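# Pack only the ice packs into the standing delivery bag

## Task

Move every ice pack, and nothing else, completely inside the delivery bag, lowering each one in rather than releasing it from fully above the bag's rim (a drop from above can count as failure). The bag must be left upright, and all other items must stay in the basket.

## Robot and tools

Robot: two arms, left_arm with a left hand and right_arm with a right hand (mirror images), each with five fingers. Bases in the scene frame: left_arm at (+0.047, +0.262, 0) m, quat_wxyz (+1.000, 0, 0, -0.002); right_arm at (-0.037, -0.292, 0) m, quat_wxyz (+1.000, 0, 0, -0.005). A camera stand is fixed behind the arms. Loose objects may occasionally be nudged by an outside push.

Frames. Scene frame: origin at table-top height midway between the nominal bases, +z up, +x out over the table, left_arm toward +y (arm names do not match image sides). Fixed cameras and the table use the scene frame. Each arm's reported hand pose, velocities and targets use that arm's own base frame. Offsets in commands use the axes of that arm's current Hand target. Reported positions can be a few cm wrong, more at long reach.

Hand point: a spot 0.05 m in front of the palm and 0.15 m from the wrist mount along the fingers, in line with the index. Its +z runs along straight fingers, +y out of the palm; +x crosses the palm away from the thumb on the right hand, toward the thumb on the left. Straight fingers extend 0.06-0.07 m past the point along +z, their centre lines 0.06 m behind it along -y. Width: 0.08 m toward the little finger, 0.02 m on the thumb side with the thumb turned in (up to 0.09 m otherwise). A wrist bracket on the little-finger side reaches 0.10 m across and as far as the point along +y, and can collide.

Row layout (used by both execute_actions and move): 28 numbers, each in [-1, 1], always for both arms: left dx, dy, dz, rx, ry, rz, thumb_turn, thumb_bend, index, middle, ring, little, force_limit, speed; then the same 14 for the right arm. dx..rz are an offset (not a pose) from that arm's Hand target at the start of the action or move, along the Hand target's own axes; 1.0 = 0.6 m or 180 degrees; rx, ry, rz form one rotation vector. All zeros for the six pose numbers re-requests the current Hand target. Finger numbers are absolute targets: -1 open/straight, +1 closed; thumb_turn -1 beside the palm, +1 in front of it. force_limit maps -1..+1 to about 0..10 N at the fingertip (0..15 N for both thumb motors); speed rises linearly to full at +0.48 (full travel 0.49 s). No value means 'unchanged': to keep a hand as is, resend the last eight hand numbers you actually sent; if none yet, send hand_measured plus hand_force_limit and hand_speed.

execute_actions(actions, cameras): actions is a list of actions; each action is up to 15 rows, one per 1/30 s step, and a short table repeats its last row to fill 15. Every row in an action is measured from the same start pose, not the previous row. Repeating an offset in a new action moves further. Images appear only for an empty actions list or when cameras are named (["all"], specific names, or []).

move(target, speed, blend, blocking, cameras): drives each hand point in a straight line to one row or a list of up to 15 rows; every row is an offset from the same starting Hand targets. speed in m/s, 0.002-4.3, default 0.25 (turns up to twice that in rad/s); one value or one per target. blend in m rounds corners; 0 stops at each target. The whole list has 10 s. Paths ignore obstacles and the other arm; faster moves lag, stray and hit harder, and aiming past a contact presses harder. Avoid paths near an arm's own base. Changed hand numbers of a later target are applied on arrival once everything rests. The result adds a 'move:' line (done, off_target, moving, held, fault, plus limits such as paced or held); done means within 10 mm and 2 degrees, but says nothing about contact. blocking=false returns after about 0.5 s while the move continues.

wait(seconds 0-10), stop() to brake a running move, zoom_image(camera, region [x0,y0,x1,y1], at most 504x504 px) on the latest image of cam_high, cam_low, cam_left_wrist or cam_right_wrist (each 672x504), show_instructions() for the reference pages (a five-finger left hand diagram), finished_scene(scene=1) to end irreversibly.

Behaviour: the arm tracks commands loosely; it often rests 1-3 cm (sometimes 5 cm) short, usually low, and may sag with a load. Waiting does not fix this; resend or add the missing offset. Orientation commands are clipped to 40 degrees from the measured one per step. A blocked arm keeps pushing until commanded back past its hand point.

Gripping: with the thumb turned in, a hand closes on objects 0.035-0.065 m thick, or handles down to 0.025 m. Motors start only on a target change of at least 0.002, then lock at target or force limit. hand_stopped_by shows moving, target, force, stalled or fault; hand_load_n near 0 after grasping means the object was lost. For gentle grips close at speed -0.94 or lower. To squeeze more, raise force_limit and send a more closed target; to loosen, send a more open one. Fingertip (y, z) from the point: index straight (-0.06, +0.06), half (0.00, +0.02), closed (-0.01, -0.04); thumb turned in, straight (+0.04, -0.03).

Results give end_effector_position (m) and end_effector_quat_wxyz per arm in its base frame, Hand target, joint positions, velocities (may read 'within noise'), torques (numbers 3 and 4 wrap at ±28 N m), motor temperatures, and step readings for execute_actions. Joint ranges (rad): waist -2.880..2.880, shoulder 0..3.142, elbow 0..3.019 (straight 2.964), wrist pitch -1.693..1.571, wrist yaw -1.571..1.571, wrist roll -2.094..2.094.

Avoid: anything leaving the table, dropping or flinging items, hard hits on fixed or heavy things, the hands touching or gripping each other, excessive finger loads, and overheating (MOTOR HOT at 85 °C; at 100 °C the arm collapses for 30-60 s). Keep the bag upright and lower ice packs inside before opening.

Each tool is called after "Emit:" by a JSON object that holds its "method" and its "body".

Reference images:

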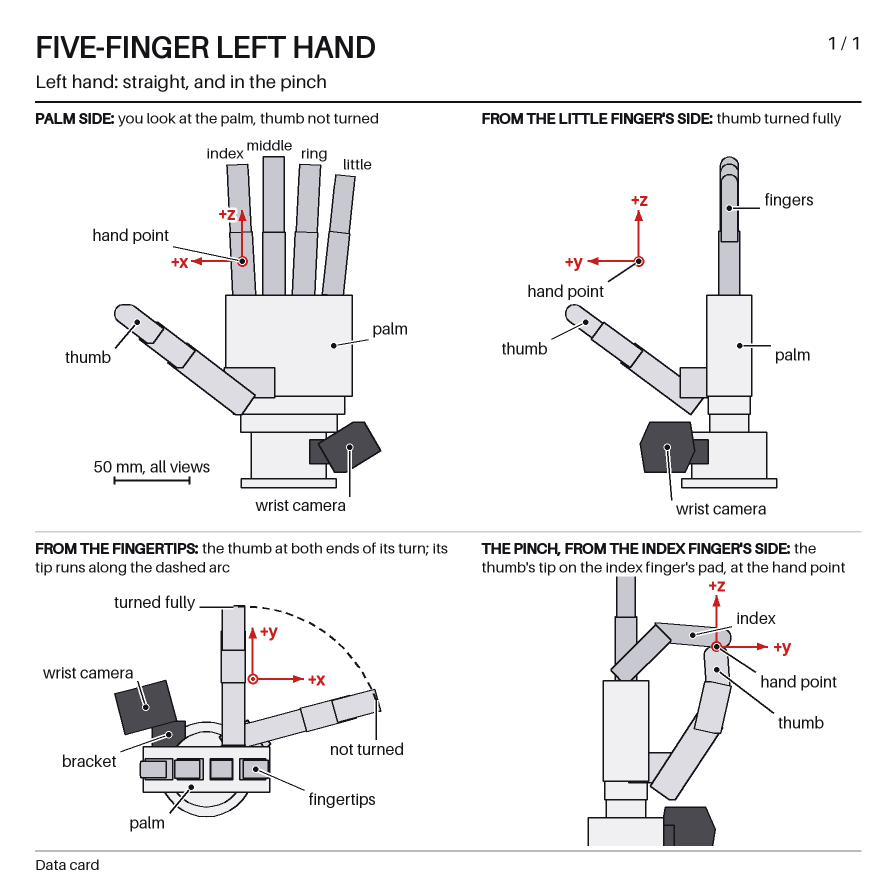

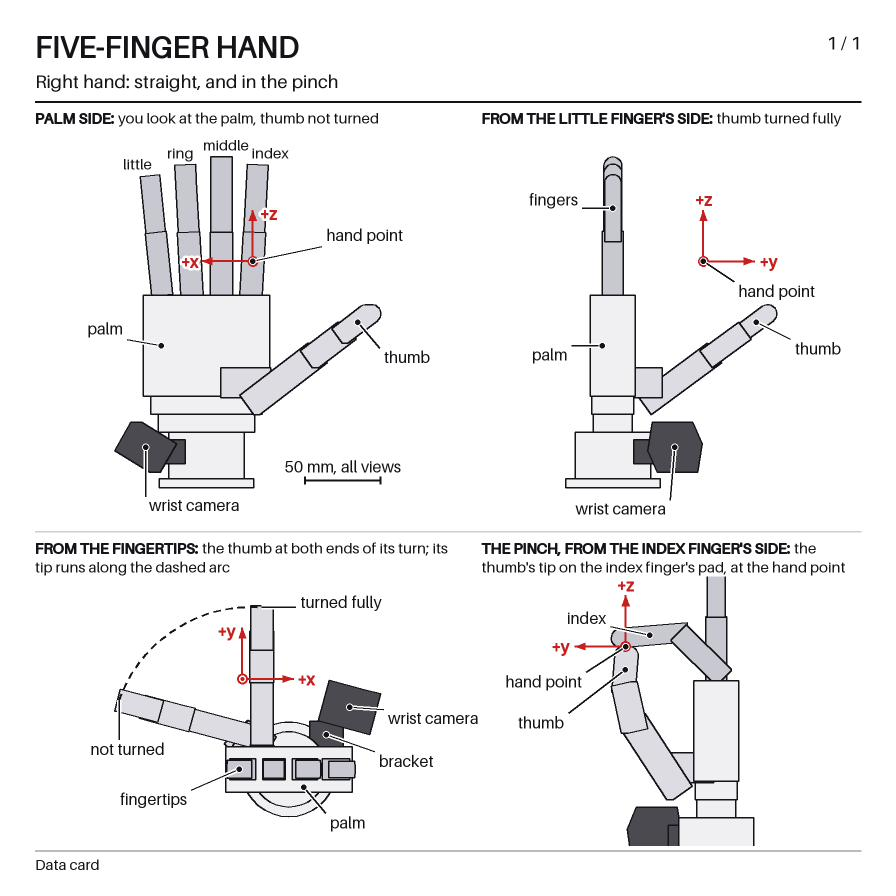

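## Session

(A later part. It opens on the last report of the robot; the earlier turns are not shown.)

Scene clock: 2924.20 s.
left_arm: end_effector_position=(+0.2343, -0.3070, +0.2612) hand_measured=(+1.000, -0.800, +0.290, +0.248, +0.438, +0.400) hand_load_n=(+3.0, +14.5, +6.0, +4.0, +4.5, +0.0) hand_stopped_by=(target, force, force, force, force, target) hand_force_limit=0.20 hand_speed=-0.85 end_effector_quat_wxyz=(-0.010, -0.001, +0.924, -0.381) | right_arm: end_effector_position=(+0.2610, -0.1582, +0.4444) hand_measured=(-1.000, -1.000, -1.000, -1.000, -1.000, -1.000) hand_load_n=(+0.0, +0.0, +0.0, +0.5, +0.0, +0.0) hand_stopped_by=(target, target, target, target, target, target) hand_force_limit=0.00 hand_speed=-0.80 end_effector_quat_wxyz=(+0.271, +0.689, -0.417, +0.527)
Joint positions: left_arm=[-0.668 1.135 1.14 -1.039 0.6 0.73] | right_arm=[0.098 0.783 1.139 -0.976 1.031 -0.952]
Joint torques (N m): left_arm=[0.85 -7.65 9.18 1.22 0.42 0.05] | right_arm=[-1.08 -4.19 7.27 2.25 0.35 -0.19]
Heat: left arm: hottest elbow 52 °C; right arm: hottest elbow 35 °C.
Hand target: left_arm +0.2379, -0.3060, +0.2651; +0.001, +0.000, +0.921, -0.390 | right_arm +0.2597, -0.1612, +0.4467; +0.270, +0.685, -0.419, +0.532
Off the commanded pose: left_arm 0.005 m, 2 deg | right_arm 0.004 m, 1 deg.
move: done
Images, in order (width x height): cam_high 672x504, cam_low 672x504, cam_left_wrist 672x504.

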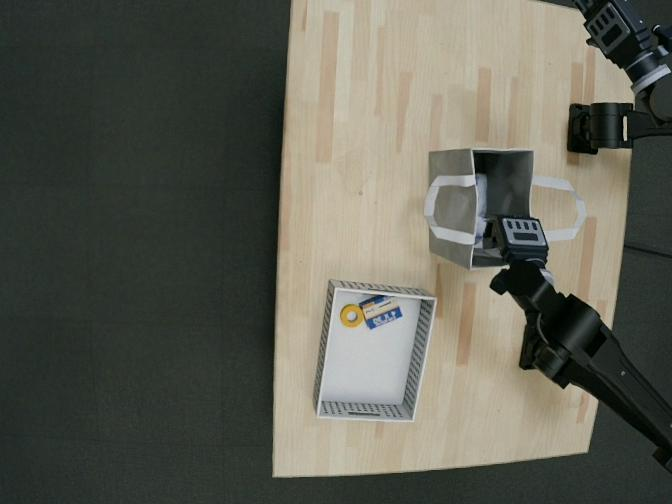

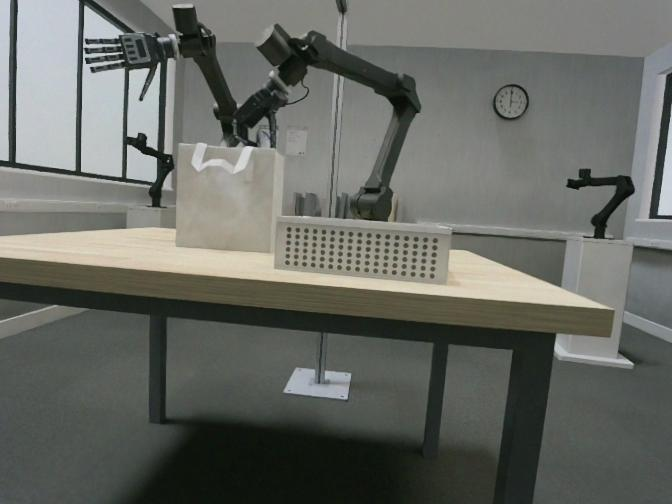

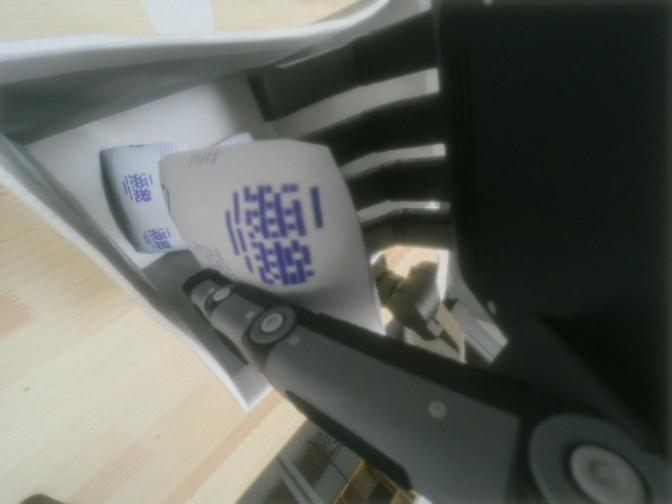

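Emit:
{"method": "move", "body": {"target": [[-0.0067, 0.0012, -0.0012, 0, 0, 0, 1, -0.25, 0.46, 0.46, 0.46, 0.4, 0.2, -0.85, 0, 0, 0, 0, 0, 0, -1, -1, -1, -1, -1, -1, 0, -0.8],[-0.0067, 0.0551, 0.051, 0, 0, 0, 1, -0.25, 0.46, 0.46, 0.46, 0.4, 0.2, -0.85, 0, 0, 0, 0, 0, 0, -1, -1, -1, -1, -1, -1, 0, -0.8]], "speed": 0.06, "cameras": ["cam_high","cam_low","cam_left_wrist"]}}

Emit:
{"method": "zoom_image", "body": {"camera": "cam_high", "region": [410, 130, 610, 290]}}

Emit:
{"method": "zoom_image", "body": {"camera": "cam_low", "region": [140, 0, 340, 270]}}

Emit:
{"method": "zoom_image", "body": {"camera": "cam_left_wrist", "region": [0, 0, 460, 500]}}

Scene clock: 2940.00 s.
left_arm: end_effector_position=(+0.2373, -0.3050, +0.2211) hand_measured=(+1.000, -0.800, +0.290, +0.248, +0.438, +0.400) hand_load_n=(+3.0, +14.5, +6.0, +4.0, +4.5, +0.0) hand_stopped_by=(target, force, force, force, force, target) hand_force_limit=0.20 hand_speed=-0.85 end_effector_quat_wxyz=(-0.005, +0.000, +0.923, -0.385) | right_arm: end_effector_position=(+0.2610, -0.1582, +0.4444) hand_measured=(-1.000, -1.000, -1.000, -1.000, -1.000, -1.000) hand_load_n=(+0.0, +0.0, +0.0, +0.0, +0.0, +0.0) hand_stopped_by=(target, target, target, target, target, target) hand_force_limit=0.00 hand_speed=-0.80 end_effector_quat_wxyz=(+0.271, +0.689, -0.417, +0.527)
Joint positions: left_arm=[-0.658 1.135 1.033 -0.923 0.604 0.739] | right_arm=[0.098 0.783 1.139 -0.976 1.031 -0.952]
Joint torques (N m): left_arm=[0.85 -6.42 9.1 1.17 0.47 0.06] | right_arm=[-1.14 -4.13 7.27 2.26 0.35 -0.19]
Heat: left arm: hottest elbow 50 °C; right arm: hottest elbow 35 °C.
Hand target: left_arm +0.2420, -0.3050, +0.2200; +0.001, +0.000, +0.921, -0.391 | right_arm +0.2597, -0.1612, +0.4467; +0.270, +0.685, -0.419, +0.532
Off the commanded pose: left_arm 0.005 m, 1 deg | right_arm 0.004 m, 1 deg.
move: done
Images, in order (width x height): cam_high 672x504, cam_low 672x504, cam_left_wrist 672x504.

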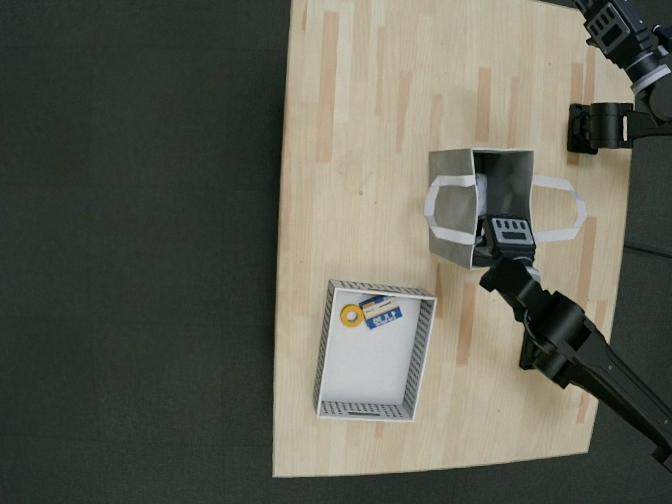

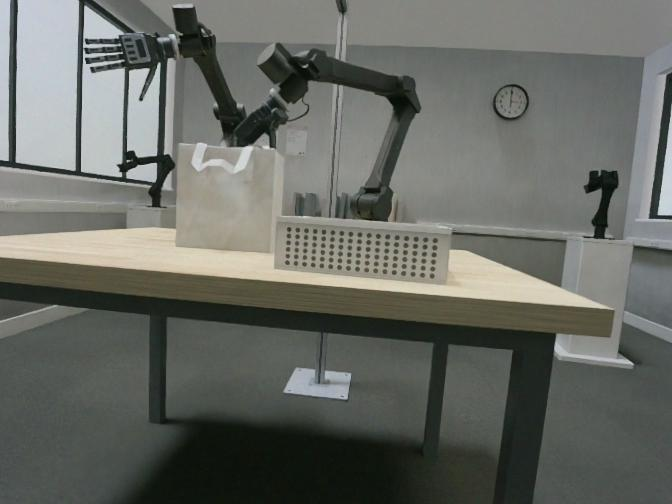

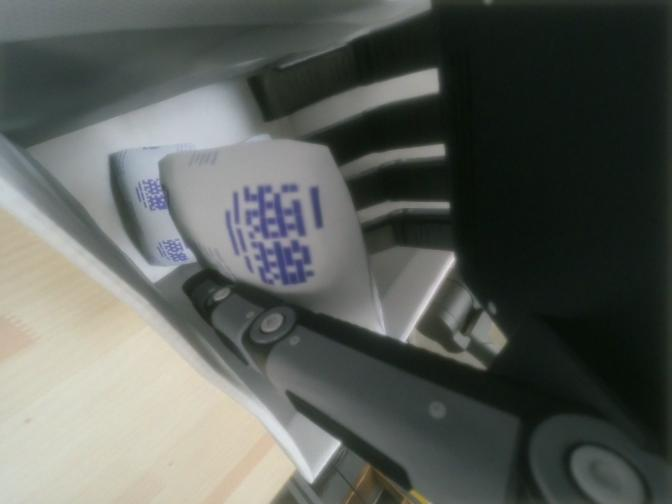

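Scaled by 2.520 from the camera's 672x504 image, which has a finer 960x720 frame.

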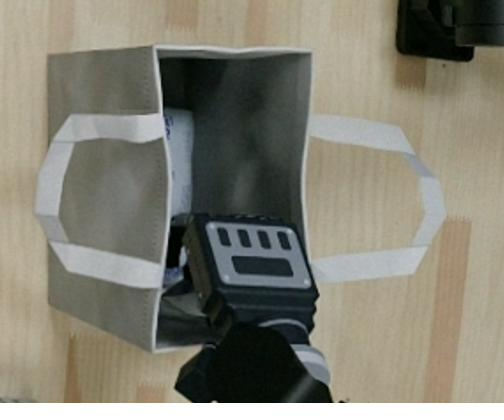

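Scaled by 1.867 from the camera's 672x504 image, which has a finer 960x720 frame.

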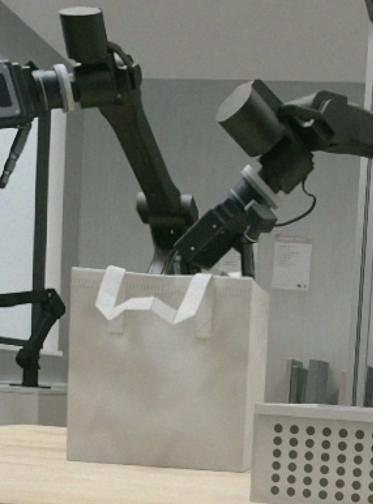

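Scaled by 1.008 from the camera's 672x504 image, which has a finer 960x720 frame.

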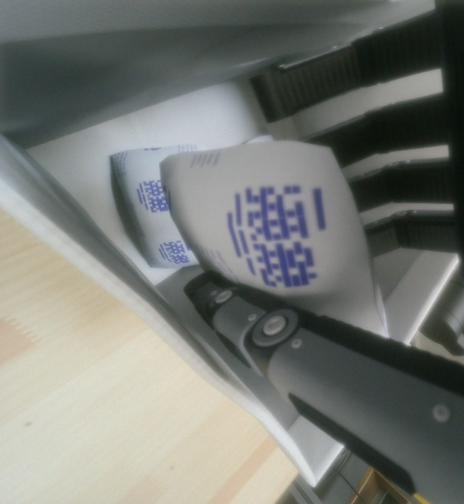

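Emit:
{"method": "move", "body": {"target": [0, 0.0503, 0.0487, 0, 0, 0, 1, -0.25, 0.46, 0.46, 0.46, 0.4, 0.2, -0.85, 0, 0, 0, 0, 0, 0, -1, -1, -1, -1, -1, -1, 0, -0.8], "speed": 0.06, "cameras": ["cam_high","cam_low","cam_left_wrist"]}}

Emit:
{"method": "zoom_image", "body": {"camera": "cam_high", "region": [410, 130, 610, 290]}}

Scene clock: 2949.03 s.
left_arm: end_effector_position=(+0.2377, -0.3049, +0.1813) hand_measured=(+1.000, -0.800, +0.290, +0.248, +0.438, +0.400) hand_load_n=(+3.0, +15.0, +6.0, +4.0, +4.5, +0.0) hand_stopped_by=(target, force, force, force, force, target) hand_force_limit=0.20 hand_speed=-0.85 end_effector_quat_wxyz=(-0.002, +0.001, +0.922, -0.387) | right_arm: end_effector_position=(+0.2610, -0.1582, +0.4444) hand_measured=(-1.000, -1.000, -1.000, -1.000, -1.000, -1.000) hand_load_n=(+0.0, +0.0, +0.0, +0.0, +0.0, +0.0) hand_stopped_by=(target, target, target, target, target, target) hand_force_limit=0.00 hand_speed=-0.80 end_effector_quat_wxyz=(+0.271, +0.689, -0.417, +0.527)
Joint positions: left_arm=[-0.657 1.149 0.936 -0.806 0.604 0.74] | right_arm=[0.098 0.783 1.139 -0.976 1.031 -0.952]
Joint torques (N m): left_arm=[0.5 -5.95 8.92 1.24 0.47 0.05] | right_arm=[-1.14 -4.19 7.27 2.25 0.35 -0.19]
Heat: left arm: hottest elbow 50 °C; right arm: hottest elbow 35 °C.
Hand target: left_arm +0.2421, -0.3050, +0.1781; +0.001, +0.000, +0.921, -0.391 | right_arm +0.2597, -0.1612, +0.4467; +0.270, +0.685, -0.419, +0.532
Off the commanded pose: left_arm 0.005 m, 1 deg | right_arm 0.004 m, 1 deg.
move: done
Images, in order (width x height): cam_high 672x504, cam_low 672x504, cam_left_wrist 672x504.

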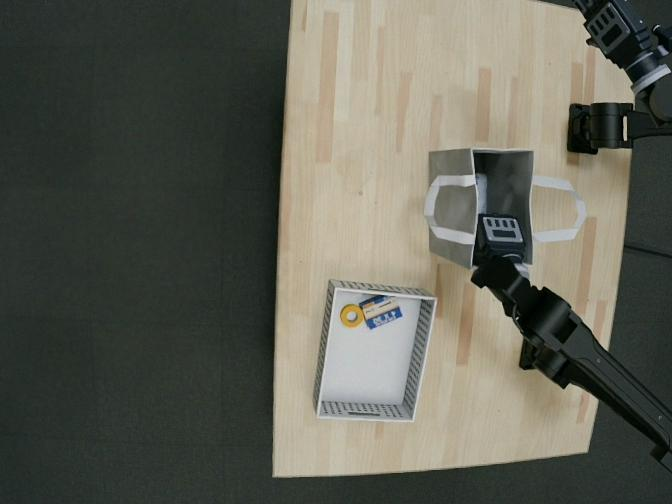

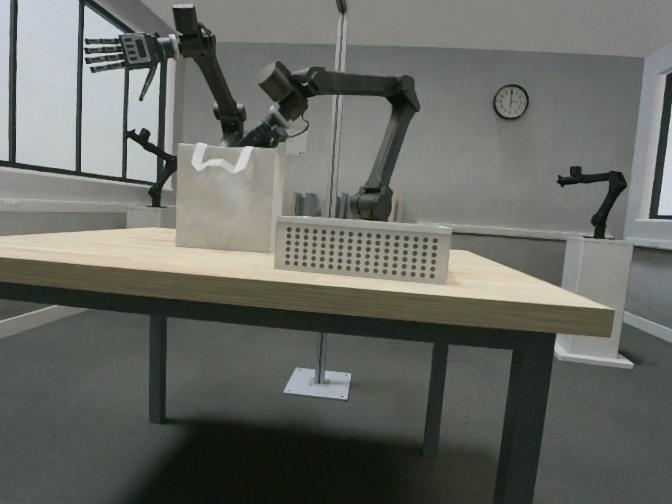

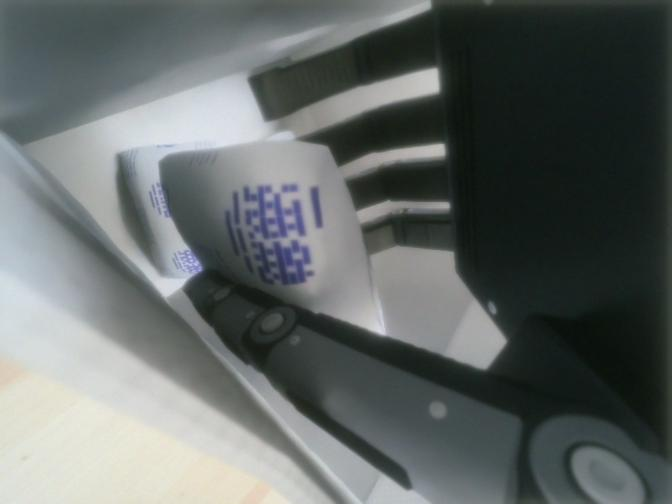

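Scaled by 2.520 from the camera's 672x504 image, which has a finer 960x720 frame.

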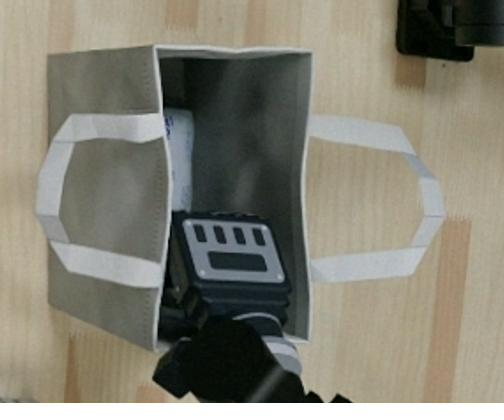

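Emit:
{"method": "move", "body": {"target": [[0, 0.009, 0.0087, 0, 0, 0, 1, -0.25, 0.46, 0.46, 0.46, 0.4, 0.2, -0.85, 0, 0, 0, 0, 0, 0, -1, -1, -1, -1, -1, -1, 0, -0.8],[0, 0.009, 0.0087, 0, 0, 0, 1, -1, -0.4, -0.4, -0.4, -0.4, 0.2, -0.8, 0, 0, 0, 0, 0, 0, -1, -1, -1, -1, -1, -1, 0, -0.8]], "speed": 0.06, "cameras": ["cam_high","cam_low","cam_left_wrist"]}}

Emit:
{"method": "zoom_image", "body": {"camera": "cam_high", "region": [410, 130, 610, 290]}}

Scene clock: 2962.43 s.
left_arm: end_effector_position=(+0.2378, -0.3055, +0.1754) hand_measured=(+1.000, -1.000, -0.400, -0.400, -0.400, -0.400) hand_load_n=(+0.0, +0.0, +0.0, +0.0, +0.0, -0.5) hand_stopped_by=(target, target, target, target, target, target) hand_force_limit=0.20 hand_speed=-0.80 end_effector_quat_wxyz=(-0.002, +0.002, +0.921, -0.389) | right_arm: end_effector_position=(+0.2610, -0.1582, +0.4444) hand_measured=(-1.000, -1.000, -1.000, -1.000, -1.000, -1.000) hand_load_n=(+0.0, +0.0, +0.0, +0.0, +0.0, +0.0) hand_stopped_by=(target, target, target, target, target, target) hand_force_limit=0.00 hand_speed=-0.80 end_effector_quat_wxyz=(+0.271, +0.689, -0.417, +0.527)
Joint positions: left_arm=[-0.657 1.152 0.921 -0.784 0.607 0.74] | right_arm=[0.098 0.783 1.139 -0.976 1.031 -0.952]
Joint torques (N m): left_arm=[0.79 -5.77 8.79 1.26 0.37 0.05] | right_arm=[-1.14 -4.19 7.27 2.25 0.35 -0.19]
Heat: left arm: hottest elbow 48 °C; right arm: hottest elbow 35 °C.
Hand target: left_arm +0.2421, -0.3049, +0.1706; +0.001, +0.000, +0.921, -0.390 | right_arm +0.2597, -0.1612, +0.4467; +0.270, +0.685, -0.419, +0.532
Off the commanded pose: left_arm 0.006 m, 0 deg | right_arm 0.004 m, 1 deg.
move: done
Images, in order (width x height): cam_high 672x504, cam_low 672x504, cam_left_wrist 672x504.

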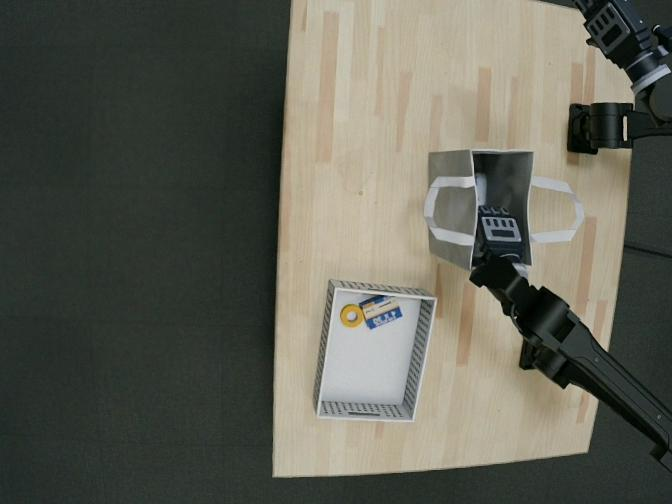

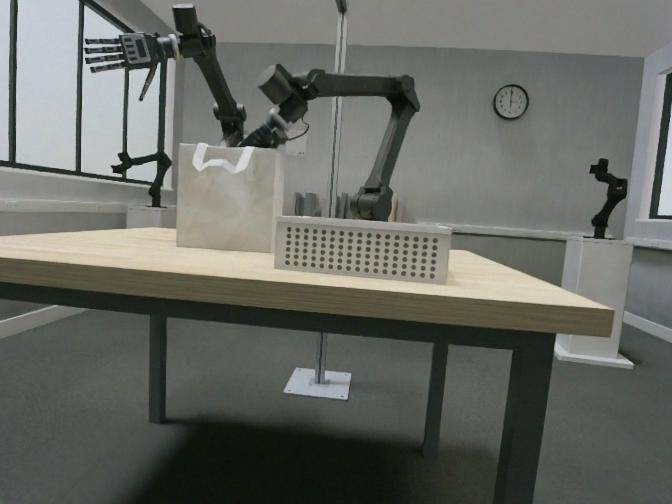

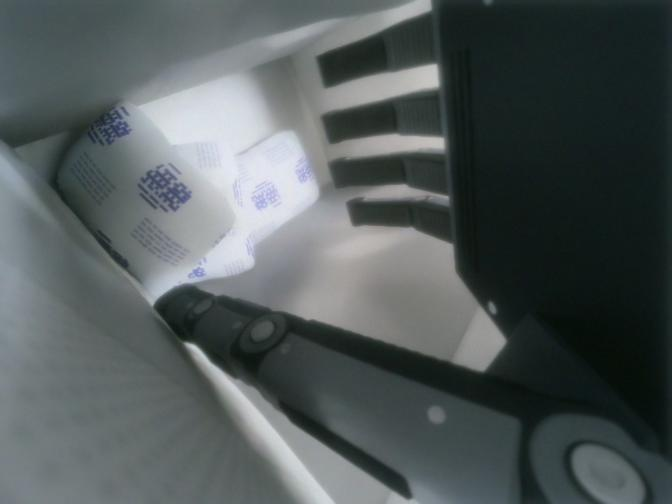

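Scaled by 2.520 from the camera's 672x504 image, which has a finer 960x720 frame.

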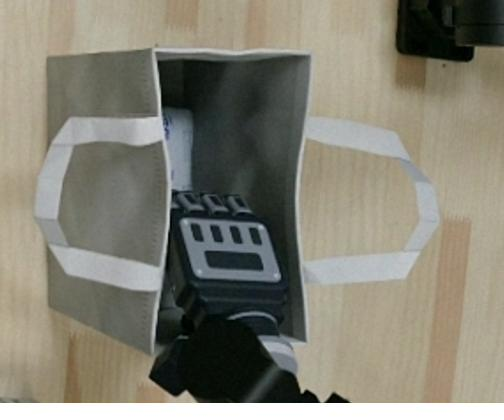

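Emit:
{"method": "move", "body": {"target": [[0, -0.0762, -0.0412, 0, 0, 0, 1, -1, -0.4, -0.4, -0.4, -0.4, 0.2, -0.8, 0, 0, 0, 0, 0, 0, -1, -1, -1, -1, -1, -1, 0, -0.8],[0, -0.28, -0.238, 0, 0, 0, 1, -1, -0.4, -0.4, -0.4, -0.4, 0.2, -0.8, 0, 0, 0, 0, 0, 0, -1, -1, -1, -1, -1, -1, 0, -0.8]], "speed": [0.06, 0.1], "cameras": ["cam_high","cam_low","cam_left_wrist"]}}

Emit:
{"method": "zoom_image", "body": {"camera": "cam_high", "region": [410, 130, 610, 290]}}

Emit:
{"method": "zoom_image", "body": {"camera": "cam_left_wrist", "region": [0, 0, 460, 440]}}

Scene clock: 2976.53 s.
left_arm: end_effector_position=(+0.2385, -0.3116, +0.3689) hand_measured=(+1.000, -1.000, -0.400, -0.400, -0.400, -0.400) hand_load_n=(+0.0, +0.0, +0.0, +0.0, +0.0, +0.0) hand_stopped_by=(target, target, target, target, target, target) hand_force_limit=0.20 hand_speed=-0.80 end_effector_quat_wxyz=(-0.010, -0.008, +0.924, -0.381) | right_arm: end_effector_position=(+0.2610, -0.1582, +0.4444) hand_measured=(-1.000, -1.000, -1.000, -1.000, -1.000, -1.000) hand_load_n=(+0.0, -0.5, +0.0, +0.0, +0.5, +0.0) hand_stopped_by=(target, target, target, target, target, target) hand_force_limit=0.00 hand_speed=-0.80 end_effector_quat_wxyz=(+0.271, +0.689, -0.417, +0.527)
Joint positions: left_arm=[-0.671 1.187 1.464 -1.304 0.594 0.713] | right_arm=[0.098 0.783 1.139 -0.976 1.031 -0.952]
Joint torques (N m): left_arm=[-0.56 -5.95 14.27 0.06 0.2 -0.01] | right_arm=[-1.14 -4.19 7.27 2.25 0.35 -0.19]
Heat: left arm: hottest elbow 48 °C; right arm: hottest elbow 35 °C.
Hand target: left_arm +0.2418, -0.3190, +0.3906; +0.001, +0.000, +0.921, -0.391 | right_arm +0.2597, -0.1612, +0.4467; +0.270, +0.685, -0.419, +0.532
Off the commanded pose: left_arm 0.023 m, 2 deg | right_arm 0.004 m, 1 deg.
move: off_target (left_arm)
Images, in order (width x height): cam_high 672x504, cam_low 672x504, cam_left_wrist 672x504.

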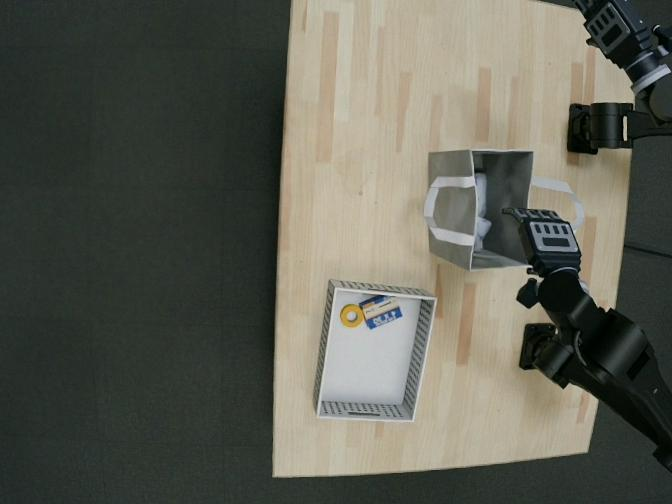

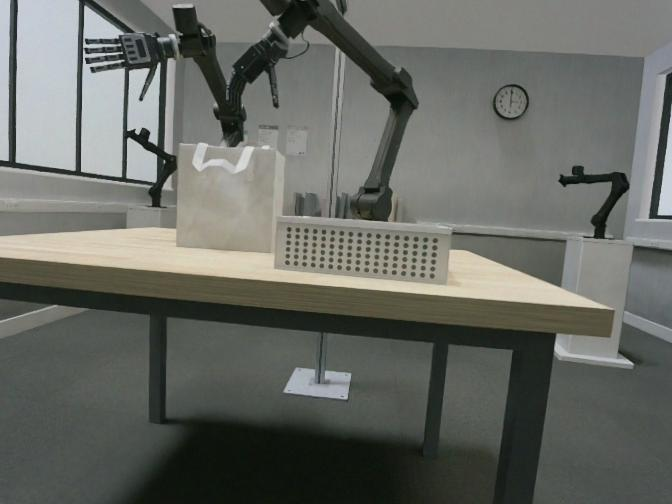

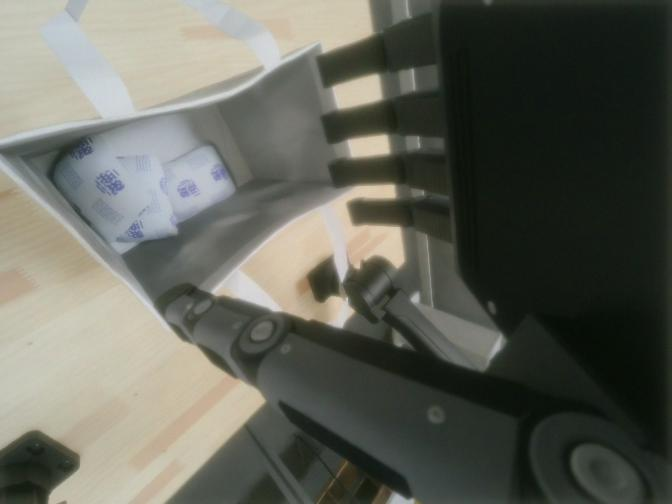

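Scaled by 2.520 from the camera's 672x504 image, which has a finer 960x720 frame.

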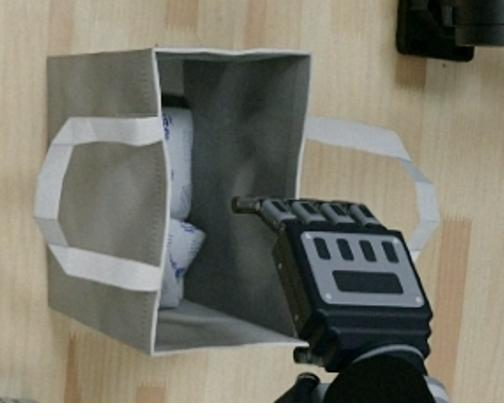

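Scaled by 1.096 from the camera's 672x504 image, which has a finer 960x720 frame.

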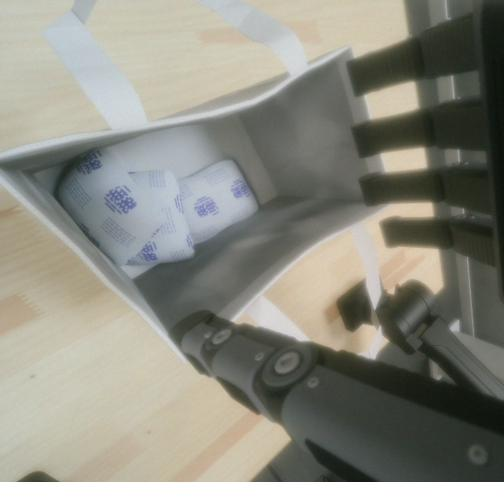

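Emit:
{"method": "move", "body": {"target": [-0.083, 0.232, -0.24, 0, 0, 0, 1, -1, -0.4, -0.4, -0.4, -0.4, 0.2, -0.8, 0, 0, 0, 0, 0, 0, -1, -1, -1, -1, -1, -1, 0, -0.8], "speed": 0.25, "cameras": ["cam_high","cam_low"]}}

Emit:
{"method": "zoom_image", "body": {"camera": "cam_high", "region": [410, 130, 610, 290]}}

Scene clock: 2986.17 s.
left_arm: end_effector_position=(+0.2899, -0.1219, +0.3740) hand_measured=(+1.000, -1.000, -0.400, -0.400, -0.400, -0.400) hand_load_n=(+0.0, +0.0, +0.0, +0.0, +0.0, +0.0) hand_stopped_by=(target, target, target, target, target, target) hand_force_limit=0.20 hand_speed=-0.80 end_effector_quat_wxyz=(+0.046, -0.032, +0.920, -0.388) | right_arm: end_effector_position=(+0.2610, -0.1582, +0.4444) hand_measured=(-1.000, -1.000, -1.000, -1.000, -1.000, -1.000) hand_load_n=(+0.0, +0.0, +0.0, +0.0, +0.0, +0.0) hand_stopped_by=(target, target, target, target, target, target) hand_force_limit=0.00 hand_speed=-0.80 end_effector_quat_wxyz=(+0.271, +0.689, -0.417, +0.527)
Joint positions: left_arm=[-0.075 1.135 1.464 -1.672 0.776 1.333] | right_arm=[0.098 0.783 1.139 -0.976 1.031 -0.952]
Joint torques (N m): left_arm=[0.73 -6.01 11.89 -0.34 0.51 0.11] | right_arm=[-1.14 -4.19 7.27 2.25 0.35 -0.19]
Heat: left arm: hottest elbow 50 °C; right arm: hottest elbow 35 °C.
Hand target: left_arm +0.2914, -0.1188, +0.3907; +0.001, +0.000, +0.921, -0.391 | right_arm +0.2597, -0.1612, +0.4467; +0.270, +0.685, -0.419, +0.532
Off the commanded pose: left_arm 0.017 m, 6 deg | right_arm 0.004 m, 1 deg.
joint sent to its limit (left arm) — joint 4 (wrist pitch), lower limit. The joint targets are off in orientation, not in position.
move: off_target (left_arm)
Images, in order (width x height): cam_high 672x504, cam_low 672x504.

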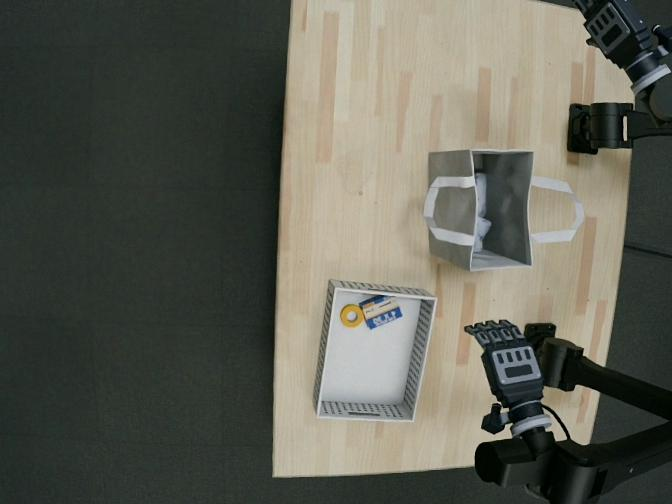

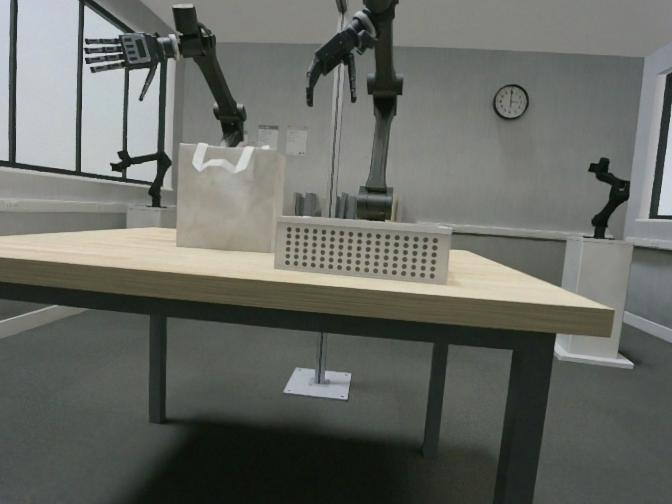

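Scaled by 2.520 from the camera's 672x504 image, which has a finer 960x720 frame.

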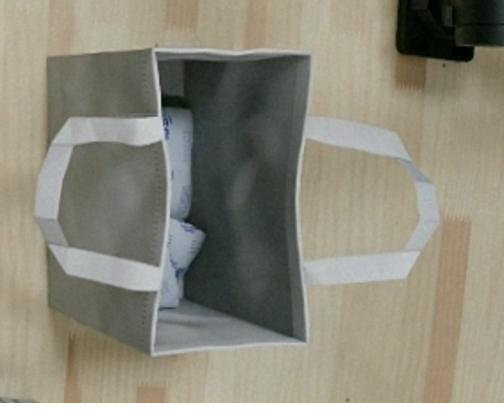

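Emit:
{"method": "finished_scene", "body": {}}

The scene is finished: the task was done.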